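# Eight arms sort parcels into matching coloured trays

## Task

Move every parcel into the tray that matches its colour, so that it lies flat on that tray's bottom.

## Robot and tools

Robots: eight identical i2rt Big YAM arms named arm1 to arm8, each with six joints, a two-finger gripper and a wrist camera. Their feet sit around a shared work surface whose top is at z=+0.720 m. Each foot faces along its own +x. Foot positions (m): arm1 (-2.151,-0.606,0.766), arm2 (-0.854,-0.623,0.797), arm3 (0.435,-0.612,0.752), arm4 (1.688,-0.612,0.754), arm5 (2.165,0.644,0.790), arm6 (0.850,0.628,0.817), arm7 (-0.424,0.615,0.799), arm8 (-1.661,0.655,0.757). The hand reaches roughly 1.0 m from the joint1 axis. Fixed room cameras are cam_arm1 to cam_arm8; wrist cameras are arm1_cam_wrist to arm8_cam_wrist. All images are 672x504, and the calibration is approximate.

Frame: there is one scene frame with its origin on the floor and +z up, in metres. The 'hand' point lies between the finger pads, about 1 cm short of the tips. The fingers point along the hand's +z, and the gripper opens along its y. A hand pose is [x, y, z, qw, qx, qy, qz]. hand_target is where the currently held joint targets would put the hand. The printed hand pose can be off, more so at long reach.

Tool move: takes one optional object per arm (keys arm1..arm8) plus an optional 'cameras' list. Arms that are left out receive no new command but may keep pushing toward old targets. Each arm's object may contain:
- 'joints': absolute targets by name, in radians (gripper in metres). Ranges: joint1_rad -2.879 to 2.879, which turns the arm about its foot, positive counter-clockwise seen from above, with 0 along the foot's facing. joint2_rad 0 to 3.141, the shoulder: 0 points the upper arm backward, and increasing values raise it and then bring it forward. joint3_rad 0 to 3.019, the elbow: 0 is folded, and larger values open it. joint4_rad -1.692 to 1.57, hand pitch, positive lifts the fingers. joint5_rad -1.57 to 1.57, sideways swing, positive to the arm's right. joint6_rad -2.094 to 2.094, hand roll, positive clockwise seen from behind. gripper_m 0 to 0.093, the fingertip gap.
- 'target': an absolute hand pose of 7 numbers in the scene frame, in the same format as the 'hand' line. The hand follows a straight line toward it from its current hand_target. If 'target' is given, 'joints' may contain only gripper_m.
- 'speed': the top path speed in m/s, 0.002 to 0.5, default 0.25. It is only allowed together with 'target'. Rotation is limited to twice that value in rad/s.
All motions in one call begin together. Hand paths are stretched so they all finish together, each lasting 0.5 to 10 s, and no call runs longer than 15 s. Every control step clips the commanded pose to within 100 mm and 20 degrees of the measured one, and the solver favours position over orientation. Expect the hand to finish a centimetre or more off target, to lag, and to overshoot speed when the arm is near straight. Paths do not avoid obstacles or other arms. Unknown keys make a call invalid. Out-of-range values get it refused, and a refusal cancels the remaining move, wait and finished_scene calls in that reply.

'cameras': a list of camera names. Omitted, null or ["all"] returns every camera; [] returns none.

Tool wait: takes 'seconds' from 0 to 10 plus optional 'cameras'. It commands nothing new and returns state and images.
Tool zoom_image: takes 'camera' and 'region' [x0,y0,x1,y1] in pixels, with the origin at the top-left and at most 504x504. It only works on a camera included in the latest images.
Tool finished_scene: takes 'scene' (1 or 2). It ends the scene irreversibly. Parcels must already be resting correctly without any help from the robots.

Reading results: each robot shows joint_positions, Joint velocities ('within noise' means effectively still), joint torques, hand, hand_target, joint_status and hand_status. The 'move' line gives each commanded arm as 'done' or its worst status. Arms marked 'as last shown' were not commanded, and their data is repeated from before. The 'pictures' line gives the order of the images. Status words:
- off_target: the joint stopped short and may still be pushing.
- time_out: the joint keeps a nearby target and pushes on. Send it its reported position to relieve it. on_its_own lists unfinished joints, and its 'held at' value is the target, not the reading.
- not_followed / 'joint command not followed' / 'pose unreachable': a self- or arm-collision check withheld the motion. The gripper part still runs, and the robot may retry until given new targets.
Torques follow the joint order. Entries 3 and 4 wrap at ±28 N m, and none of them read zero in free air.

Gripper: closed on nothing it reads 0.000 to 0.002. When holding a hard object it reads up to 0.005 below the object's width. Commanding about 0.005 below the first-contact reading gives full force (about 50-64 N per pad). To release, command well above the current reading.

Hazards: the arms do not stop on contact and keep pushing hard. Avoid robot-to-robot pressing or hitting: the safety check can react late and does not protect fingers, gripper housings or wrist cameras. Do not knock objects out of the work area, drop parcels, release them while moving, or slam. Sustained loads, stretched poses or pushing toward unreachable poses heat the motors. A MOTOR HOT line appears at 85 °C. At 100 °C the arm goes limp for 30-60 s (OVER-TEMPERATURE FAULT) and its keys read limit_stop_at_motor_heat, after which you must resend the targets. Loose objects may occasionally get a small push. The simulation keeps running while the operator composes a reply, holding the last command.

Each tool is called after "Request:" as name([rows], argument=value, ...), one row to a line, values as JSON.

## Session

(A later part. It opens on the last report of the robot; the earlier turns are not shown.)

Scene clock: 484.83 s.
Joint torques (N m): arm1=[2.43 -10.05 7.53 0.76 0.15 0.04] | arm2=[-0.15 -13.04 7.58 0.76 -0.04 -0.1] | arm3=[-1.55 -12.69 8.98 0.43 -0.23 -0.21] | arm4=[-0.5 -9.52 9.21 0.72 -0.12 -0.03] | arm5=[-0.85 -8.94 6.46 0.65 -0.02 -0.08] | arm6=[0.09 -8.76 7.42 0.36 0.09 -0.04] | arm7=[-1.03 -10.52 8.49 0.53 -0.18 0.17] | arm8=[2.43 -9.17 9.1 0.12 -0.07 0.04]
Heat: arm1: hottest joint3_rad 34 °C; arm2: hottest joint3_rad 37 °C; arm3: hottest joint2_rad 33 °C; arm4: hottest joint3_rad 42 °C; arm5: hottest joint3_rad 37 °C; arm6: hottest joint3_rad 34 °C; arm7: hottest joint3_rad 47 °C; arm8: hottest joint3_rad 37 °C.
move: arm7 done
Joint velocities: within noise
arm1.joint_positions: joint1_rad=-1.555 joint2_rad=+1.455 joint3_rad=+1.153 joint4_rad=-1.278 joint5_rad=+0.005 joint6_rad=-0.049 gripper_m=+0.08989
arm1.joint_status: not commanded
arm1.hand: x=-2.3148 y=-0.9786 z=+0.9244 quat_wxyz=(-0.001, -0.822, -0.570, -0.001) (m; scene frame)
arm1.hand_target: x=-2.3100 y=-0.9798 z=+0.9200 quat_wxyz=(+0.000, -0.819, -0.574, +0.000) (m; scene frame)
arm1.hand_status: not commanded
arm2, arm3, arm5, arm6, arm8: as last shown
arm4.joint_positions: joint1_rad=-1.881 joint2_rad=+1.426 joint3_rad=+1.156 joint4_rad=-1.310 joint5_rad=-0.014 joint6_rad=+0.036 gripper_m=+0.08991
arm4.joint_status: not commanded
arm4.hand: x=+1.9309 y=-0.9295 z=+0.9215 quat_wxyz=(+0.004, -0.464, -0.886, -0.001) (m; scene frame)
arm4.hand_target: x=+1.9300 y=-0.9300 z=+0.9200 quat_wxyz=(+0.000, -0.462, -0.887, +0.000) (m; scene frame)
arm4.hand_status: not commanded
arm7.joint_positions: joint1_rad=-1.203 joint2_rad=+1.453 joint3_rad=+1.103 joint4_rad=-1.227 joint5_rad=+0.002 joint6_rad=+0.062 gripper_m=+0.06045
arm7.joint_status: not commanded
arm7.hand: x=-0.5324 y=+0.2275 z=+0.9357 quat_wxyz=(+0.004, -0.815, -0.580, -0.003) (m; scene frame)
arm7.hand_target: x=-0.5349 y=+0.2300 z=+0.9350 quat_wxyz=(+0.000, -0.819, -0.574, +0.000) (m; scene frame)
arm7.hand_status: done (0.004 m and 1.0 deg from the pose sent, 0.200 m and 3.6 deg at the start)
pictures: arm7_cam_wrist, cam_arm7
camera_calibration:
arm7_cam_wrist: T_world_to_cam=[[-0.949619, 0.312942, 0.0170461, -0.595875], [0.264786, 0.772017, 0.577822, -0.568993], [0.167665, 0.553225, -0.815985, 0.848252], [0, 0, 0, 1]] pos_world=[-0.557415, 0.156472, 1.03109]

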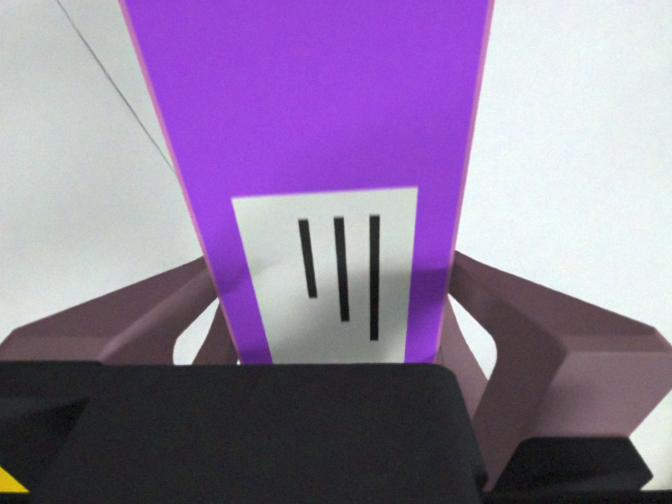

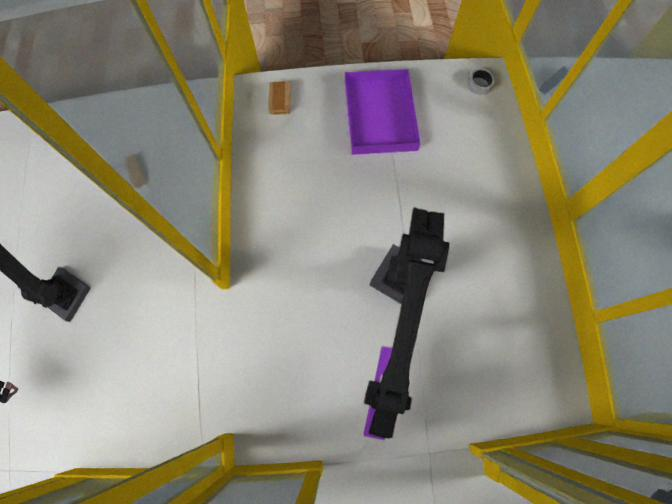

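Request:
move(arm7={"joints":{"joint1_rad":2.16}}, cameras=[])

Request:
move(arm7={"target":[-0.390,1.300,0.885,0,-0.695,0.719,0],"speed":0.3}, cameras=["arm7_cam_wrist","cam_arm7"])

Scene clock: 499.80 s.
Joint torques (N m): arm1=[2.32 -9.99 7.56 0.79 0.15 0.05] | arm2=[-0.15 -12.98 7.58 0.75 -0.04 -0.1] | arm3=[-1.73 -12.63 8.96 0.46 -0.22 -0.2] | arm4=[-0.56 -9.52 9.21 0.72 -0.12 -0.03] | arm5=[-0.91 -8.18 6.54 0.91 -0.04 -0.07] | arm6=[0.09 -8.82 7.42 0.38 0.09 -0.04] | arm7=[-0.85 -10.58 8.54 0.34 0.01 0.17] | arm8=[2.37 -9.29 9.11 0.1 -0.06 0.03]
Heat: arm1: hottest joint3_rad 34 °C; arm2: hottest joint3_rad 37 °C; arm3: hottest joint2_rad 32 °C; arm4: hottest joint3_rad 42 °C; arm5: hottest joint3_rad 37 °C; arm6: hottest joint3_rad 34 °C; arm7: hottest joint3_rad 45 °C; arm8: hottest joint3_rad 37 °C.
move: arm7 done
Joint velocities: within noise
arm1, arm2, arm4, arm5, arm6, arm8: as last shown
arm3.joint_positions: joint1_rad=-0.587 joint2_rad=+1.367 joint3_rad=+1.117 joint4_rad=-1.341 joint5_rad=-0.005 joint6_rad=-0.350 gripper_m=+0.09298
arm3.joint_status: not commanded
arm3.hand: x=+0.2967 y=-0.2619 z=+0.9278 quat_wxyz=(+0.005, +0.911, -0.411, +0.007) (m; scene frame)
arm3.hand_target: x=+0.3001 y=-0.2584 z=+0.9326 quat_wxyz=(-0.002, +0.912, -0.410, -0.002) (m; scene frame)
arm3.hand_status: not commanded
arm7.joint_positions: joint1_rad=+2.166 joint2_rad=+1.453 joint3_rad=+1.103 joint4_rad=-1.222 joint5_rad=-0.002 joint6_rad=+0.062 gripper_m=+0.06036
arm7.joint_status: all done
arm7.hand: x=-0.4055 y=+1.0173 z=+0.9378 quat_wxyz=(+0.001, +0.668, -0.744, -0.001) (m; scene frame)
arm7.hand_target: x=-0.4031 y=+1.0143 z=+0.9371 quat_wxyz=(-0.001, +0.664, -0.747, -0.002) (m; scene frame)
arm7.hand_status: not commanded
pictures: none
No camera images: "cameras" was empty.

Scene clock: 501.90 s.
Joint torques (N m): arm1=[2.73 -10.05 7.54 0.77 0.17 0.03] | arm2=[-0.15 -13.04 7.58 0.76 -0.04 -0.1] | arm3=[-1.73 -12.63 8.96 0.43 -0.23 -0.21] | arm4=[-0.5 -9.52 9.21 0.72 -0.12 -0.03] | arm5=[-1.38 -8.47 6.35 0.69 -0.06 0.01] | arm6=[0.09 -8.88 7.42 0.38 0.09 -0.04] | arm7=[-0.56 -17.67 15.46 -0.42 0.09 0] | arm8=[2.49 -9.52 9.07 0.21 -0.09 0.02]
Heat: arm1: hottest joint3_rad 34 °C; arm2: hottest joint3_rad 37 °C; arm3: hottest joint2_rad 32 °C; arm4: hottest joint3_rad 42 °C; arm5: hottest joint3_rad 37 °C; arm6: hottest joint3_rad 34 °C; arm7: hottest joint3_rad 46 °C; arm8: hottest joint3_rad 37 °C.
move: arm7 off_target
Joint velocities: within noise
arm1, arm2, arm3, arm4, arm5, arm6, arm8: as last shown
arm7.joint_positions: joint1_rad=+2.166 joint2_rad=+2.211 joint3_rad=+2.015 joint4_rad=-1.409 joint5_rad=-0.002 joint6_rad=-0.004 gripper_m=+0.06036
arm7.joint_status: not commanded
arm7.hand: x=-0.3937 y=+1.2827 z=+0.8744 quat_wxyz=(+0.013, +0.692, -0.721, +0.010) (m; scene frame)
arm7.hand_target: x=-0.3900 y=+1.2989 z=+0.8852 quat_wxyz=(-0.001, +0.695, -0.719, +0.000) (m; scene frame)
arm7.hand_status: off_target (0.021 m and 1.9 deg from the pose sent, 0.288 m and 4.2 deg at the start)
pictures: arm7_cam_wrist, cam_arm7
camera_calibration:
arm7_cam_wrist: T_world_to_cam=[[0.99963, -0.0252955, 0.010003, 0.414026], [-0.0262696, -0.802305, 0.596336, 0.503716], [-0.00705915, -0.596378, -0.802673, 1.58531], [0, 0, 0, 1]] pos_world=[-0.389449, 1.36005, 0.967962]

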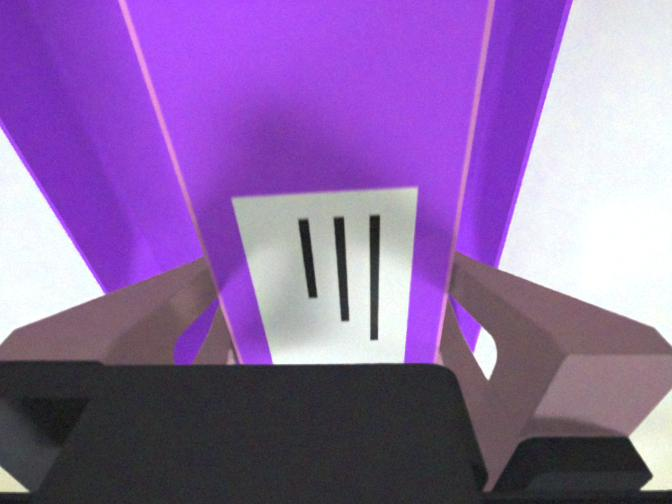

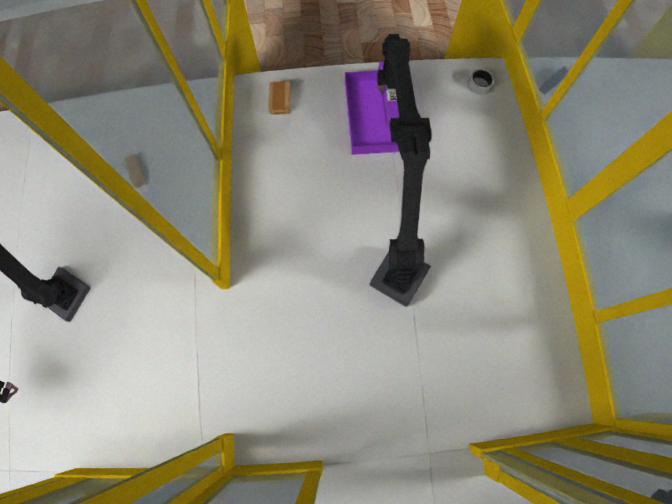

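Request:
move(arm7={"target":[-0.403,1.287,0.85,0,-0.695,0.719,0],"speed":0.15}, cameras=["arm7_cam_wrist","cam_arm7"])

Scene clock: 510.60 s.
Joint torques (N m): arm1=[2.37 -9.82 7.43 0.73 0.16 0.02] | arm2=[-0.15 -13.04 7.58 0.76 -0.04 -0.1] | arm3=[-1.61 -12.57 8.96 0.44 -0.23 -0.21] | arm4=[-0.56 -9.52 9.22 0.72 -0.12 -0.03] | arm5=[-1.2 -8.06 6.58 0.77 -0.05 -0.03] | arm6=[0.09 -8.88 7.41 0.36 0.09 -0.05] | arm7=[0.26 -18.49 9.03 0.51 0.07 0.2] | arm8=[2.61 -9.58 9.13 0.17 -0.07 0.04]
Heat: arm1: hottest joint3_rad 34 °C; arm2: hottest joint3_rad 37 °C; arm3: hottest joint2_rad 32 °C; arm4: hottest joint3_rad 42 °C; arm5: hottest joint3_rad 37 °C; arm6: hottest joint3_rad 34 °C; arm7: hottest joint3_rad 46 °C; arm8: hottest joint3_rad 37 °C.
move: arm7 done
Joint velocities: within noise
arm1, arm2, arm3, arm4, arm5, arm6, arm8: as last shown
arm7.joint_positions: joint1_rad=+2.171 joint2_rad=+2.211 joint3_rad=+1.968 joint4_rad=-1.328 joint5_rad=-0.002 joint6_rad=-0.004 gripper_m=+0.06036
arm7.joint_status: not commanded
arm7.hand: x=-0.3973 y=+1.2873 z=+0.8566 quat_wxyz=(+0.000, +0.694, -0.720, -0.002) (m; scene frame)
arm7.hand_target: x=-0.4029 y=+1.2870 z=+0.8501 quat_wxyz=(+0.000, +0.695, -0.719, +0.000) (m; scene frame)
arm7.hand_status: done (0.009 m and 0.2 deg from the pose sent, 0.026 m and 1.9 deg at the start)
pictures: arm7_cam_wrist, cam_arm7
camera_calibration:
arm7_cam_wrist: T_world_to_cam=[[0.999744, -0.0199464, 0.0106741, 0.410563], [-0.0224767, -0.822208, 0.568743, 0.568685], [-0.00256807, -0.568837, -0.822446, 1.55704], [0, 0, 0, 1]] pos_world=[-0.393677, 1.36147, 0.952765]

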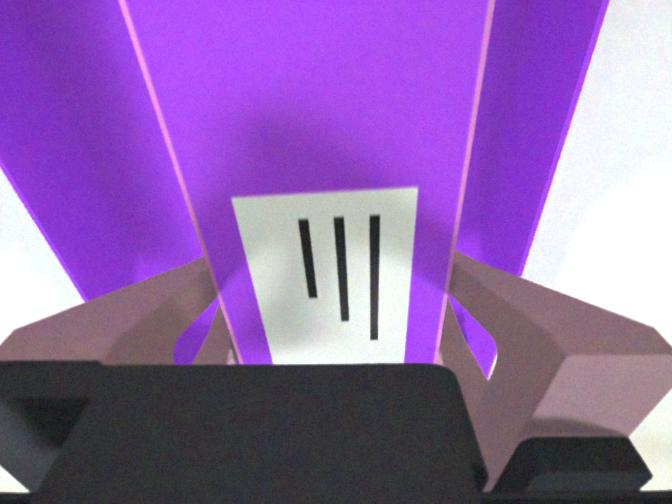

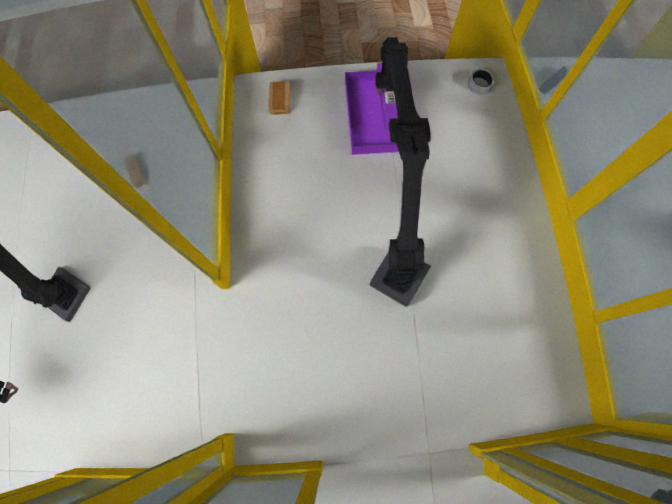

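Request:
move(arm7={"target":[-0.405,1.278,0.757,0,-0.695,0.719,0],"speed":0.1}, cameras=["arm7_cam_wrist","cam_arm7"])

Scene clock: 515.30 s.
Joint torques (N m): arm1=[2.2 -10.17 7.46 0.77 0.17 0.05] | arm2=[-0.09 -13.04 7.58 0.76 -0.04 -0.1] | arm3=[-1.67 -12.57 8.94 0.44 -0.22 -0.21] | arm4=[-0.56 -9.58 9.21 0.72 -0.12 -0.03] | arm5=[-1.44 -8.29 6.37 0.85 -0.07 -0.02] | arm6=[0.09 -8.82 7.42 0.36 0.09 -0.04] | arm7=[0.44 -17.96 8.34 0.47 0.07 0.2] | arm8=[2.55 -9.52 9.14 0.16 -0.06 0.02]
Heat: arm1: hottest joint3_rad 34 °C; arm2: hottest joint3_rad 37 °C; arm3: hottest joint2_rad 32 °C; arm4: hottest joint3_rad 42 °C; arm5: hottest joint3_rad 37 °C; arm6: hottest joint3_rad 34 °C; arm7: hottest joint3_rad 46 °C; arm8: hottest joint3_rad 37 °C.
move: arm7 off_target
Joint velocities: within noise
arm1, arm3, arm4, arm6: as last shown
arm2.joint_positions: joint1_rad=-2.096 joint2_rad=+1.431 joint3_rad=+1.062 joint4_rad=-1.212 joint5_rad=+0.002 joint6_rad=-0.024 gripper_m=+0.09293
arm2.joint_status: not commanded
arm2.hand: x=-0.4923 y=-0.4771 z=+0.9290 quat_wxyz=(+0.005, +0.203, -0.979, +0.001) (m; scene frame)
arm2.hand_target: x=-0.4912 y=-0.4784 z=+0.9298 quat_wxyz=(+0.000, +0.203, -0.979, +0.000) (m; scene frame)
arm2.hand_status: not commanded
arm5.joint_positions: joint1_rad=+1.503 joint2_rad=+1.387 joint3_rad=+1.009 joint4_rad=-1.210 joint5_rad=+0.000 joint6_rad=+0.030 gripper_m=+0.08988
arm5.joint_status: not commanded
arm5.hand: x=+2.0443 y=+0.2930 z=+0.9163 quat_wxyz=(-0.006, +0.822, +0.570, +0.010) (m; scene frame)
arm5.hand_target: x=+2.0400 y=+0.2900 z=+0.9202 quat_wxyz=(+0.000, +0.824, +0.566, +0.000) (m; scene frame)
arm5.hand_status: not commanded
arm7.joint_positions: joint1_rad=+2.173 joint2_rad=+2.274 joint3_rad=+1.834 joint4_rad=-1.125 joint5_rad=-0.002 joint6_rad=-0.003 gripper_m=+0.06036
arm7.joint_status: not commanded
arm7.hand: x=-0.3987 y=+1.2800 z=+0.7681 quat_wxyz=(-0.002, +0.695, -0.719, -0.004) (m; scene frame)
arm7.hand_target: x=-0.4049 y=+1.2777 z=+0.7570 quat_wxyz=(+0.000, +0.695, -0.719, +0.000) (m; scene frame)
arm7.hand_status: off_target (0.013 m and 0.5 deg from the pose sent, 0.100 m and 0.2 deg at the start)
arm8.joint_positions: joint1_rad=+0.295 joint2_rad=+1.332 joint3_rad=+1.048 joint4_rad=-1.299 joint5_rad=+0.000 joint6_rad=+0.073 gripper_m=+0.08992
arm8.joint_status: not commanded
arm8.hand: x=-1.7723 y=+0.3110 z=+0.9195 quat_wxyz=(+0.003, -0.829, -0.559, -0.004) (m; scene frame)
arm8.hand_target: x=-1.7700 y=+0.3101 z=+0.9200 quat_wxyz=(+0.000, -0.829, -0.559, +0.000) (m; scene frame)
arm8.hand_status: not commanded
pictures: arm7_cam_wrist, cam_arm7
camera_calibration:
arm7_cam_wrist: T_world_to_cam=[[0.999756, -0.0192614, 0.0108024, 0.411744], [-0.022, -0.826108, 0.563083, 0.622512], [-0.00192184, -0.563183, -0.82633, 1.47617], [0, 0, 0, 1]] pos_world=[-0.395112, 1.35355, 0.864833]

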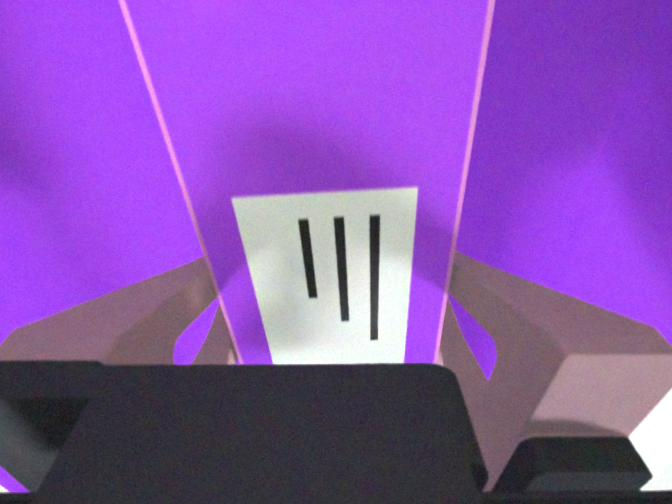

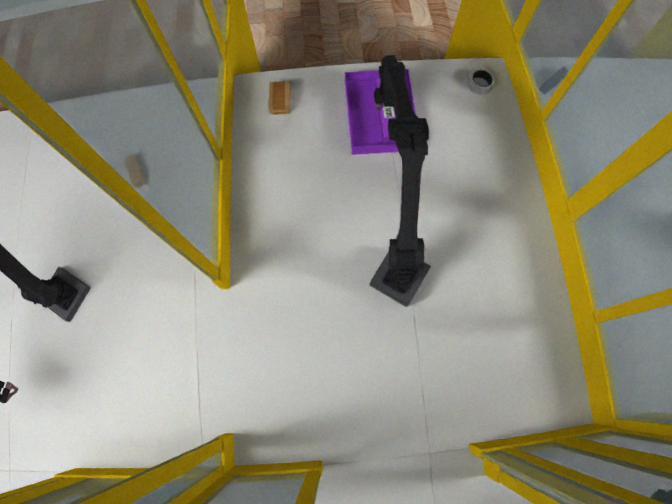

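Request:
move(arm7={"joints":{"gripper_m":0.093}}, cameras=[])

Request:
move(arm7={"target":[-0.40,1.285,0.91,0,-0.695,0.719,0],"speed":0.2}, cameras=[])

Request:
move(arm7={"target":[-0.403,1.014,0.95,0,-0.695,0.719,0],"speed":0.35}, cameras=["cam_arm7"])

Request:
zoom_image(camera="cam_arm7", region=[310, 40, 460, 170])

Scene clock: 524.40 s.
Joint torques (N m): arm1=[2.14 -10.29 7.47 0.75 0.15 0.03] | arm2=[-0.15 -12.98 7.58 0.76 -0.04 -0.1] | arm3=[-1.67 -12.63 8.94 0.49 -0.22 -0.21] | arm4=[-0.56 -9.52 9.21 0.72 -0.12 -0.03] | arm5=[-1.03 -8.94 6.39 0.87 -0.06 -0.04] | arm6=[0.09 -8.88 7.42 0.39 0.09 -0.05] | arm7=[0.67 -17.85 8.49 0.53 0.06 0.21] | arm8=[2.32 -9.35 9.06 0.12 -0.05 0.03]
Heat: arm1: hottest joint3_rad 34 °C; arm2: hottest joint3_rad 37 °C; arm3: hottest joint2_rad 32 °C; arm4: hottest joint3_rad 42 °C; arm5: hottest joint3_rad 37 °C; arm6: hottest joint3_rad 34 °C; arm7: hottest joint3_rad 46 °C; arm8: hottest joint3_rad 37 °C.
move: arm7 done
Joint velocities: within noise
arm1, arm2, arm3, arm4, arm5, arm6, arm8: as last shown
arm7.joint_positions: joint1_rad=+2.173 joint2_rad=+2.274 joint3_rad=+1.834 joint4_rad=-1.125 joint5_rad=-0.002 joint6_rad=-0.003 gripper_m=+0.09283
arm7.joint_status: all done
arm7.hand: x=-0.3987 y=+1.2800 z=+0.7681 quat_wxyz=(-0.002, +0.695, -0.719, -0.004) (m; scene frame)
arm7.hand_target: x=-0.4048 y=+1.2777 z=+0.7570 quat_wxyz=(+0.000, +0.695, -0.719, +0.000) (m; scene frame)
arm7.hand_status: not commanded
pictures: none
No camera images: "cameras" was empty.

Scene clock: 526.00 s.
Joint torques (N m): arm1=[2.61 -10.34 7.5 0.84 0.17 0.02] | arm2=[-0.15 -13.04 7.58 0.75 -0.04 -0.1] | arm3=[-1.73 -12.57 8.98 0.47 -0.22 -0.21] | arm4=[-0.56 -9.52 9.22 0.72 -0.12 -0.03] | arm5=[-1.55 -8.47 6.42 0.84 -0.04 -0.01] | arm6=[0.15 -8.76 7.39 0.38 0.09 -0.05] | arm7=[0.03 -17.73 15.19 -0.36 0.05 0.14] | arm8=[2.55 -9.41 9.09 0.23 -0.07 0.03]
Heat: arm1: hottest joint3_rad 34 °C; arm2: hottest joint3_rad 37 °C; arm3: hottest joint2_rad 32 °C; arm4: hottest joint3_rad 42 °C; arm5: hottest joint3_rad 37 °C; arm6: hottest joint3_rad 34 °C; arm7: hottest joint3_rad 46 °C; arm8: hottest joint3_rad 37 °C.
move: arm7 off_target
Joint velocities: within noise
arm1, arm2, arm3, arm4, arm5, arm8: as last shown
arm6.joint_positions: joint1_rad=-0.008 joint2_rad=+1.430 joint3_rad=+0.958 joint4_rad=-1.127 joint5_rad=-0.002 joint6_rad=+0.054 gripper_m=+0.08990
arm6.joint_status: not commanded
arm6.hand: x=+1.1492 y=+0.4119 z=+0.9124 quat_wxyz=(+0.014, -0.333, -0.943, -0.005) (m; scene frame)
arm6.hand_target: x=+1.1535 y=+0.4125 z=+0.9199 quat_wxyz=(+0.000, -0.332, -0.943, +0.000) (m; scene frame)
arm6.hand_status: not commanded
arm7.joint_positions: joint1_rad=+2.173 joint2_rad=+2.161 joint3_rad=+1.980 joint4_rad=-1.431 joint5_rad=-0.002 joint6_rad=-0.003 gripper_m=+0.09293
arm7.joint_status: not commanded
arm7.hand: x=-0.3990 y=+1.2688 z=+0.8939 quat_wxyz=(+0.015, +0.694, -0.719, +0.012) (m; scene frame)
arm7.hand_target: x=-0.3999 y=+1.2839 z=+0.9101 quat_wxyz=(+0.000, +0.695, -0.719, +0.000) (m; scene frame)
arm7.hand_status: off_target (0.023 m and 2.2 deg from the pose sent, 0.142 m and 0.6 deg at the start)
pictures: none
No camera images: "cameras" was empty.

Scene clock: 527.70 s.
Joint torques (N m): arm1=[2.43 -10.11 7.47 0.72 0.15 0.01] | arm2=[-0.15 -13.04 7.58 0.76 -0.04 -0.1] | arm3=[-1.67 -12.57 8.92 0.46 -0.22 -0.21] | arm4=[-0.56 -9.52 9.21 0.72 -0.12 -0.03] | arm5=[-1.26 -8.47 6.19 0.73 -0.02 -0.06] | arm6=[0.09 -8.76 7.41 0.38 0.09 -0.04] | arm7=[-1.03 -10.17 8.58 0.57 0.06 0.02] | arm8=[2.61 -9.29 9.06 0.18 -0.06 0.02]
Heat: arm1: hottest joint3_rad 34 °C; arm2: hottest joint3_rad 37 °C; arm3: hottest joint2_rad 32 °C; arm4: hottest joint3_rad 42 °C; arm5: hottest joint3_rad 37 °C; arm6: hottest joint3_rad 34 °C; arm7: hottest joint3_rad 46 °C; arm8: hottest joint3_rad 37 °C.
move: arm7 done
Joint velocities: within noise
arm1, arm2, arm3, arm4, arm5, arm6, arm8: as last shown
arm7.joint_positions: joint1_rad=+2.170 joint2_rad=+1.442 joint3_rad=+1.131 joint4_rad=-1.268 joint5_rad=-0.002 joint6_rad=-0.006 gripper_m=+0.09293
arm7.joint_status: not commanded
arm7.hand: x=-0.4072 y=+1.0162 z=+0.9524 quat_wxyz=(+0.003, +0.695, -0.719, +0.001) (m; scene frame)
arm7.hand_target: x=-0.4031 y=+1.0140 z=+0.9500 quat_wxyz=(+0.000, +0.695, -0.719, +0.000) (m; scene frame)
arm7.hand_status: done (0.005 m and 0.3 deg from the pose sent, 0.261 m and 2.2 deg at the start)
pictures: cam_arm7

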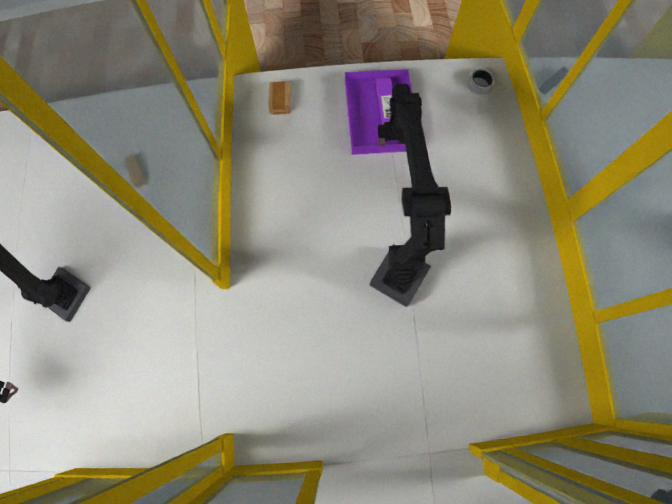

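Scaled by 3.360.

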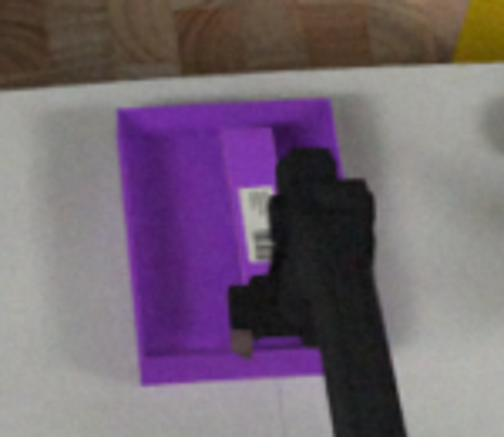

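Request:
finished_scene(scene=2)

The scene is finished: the task was done.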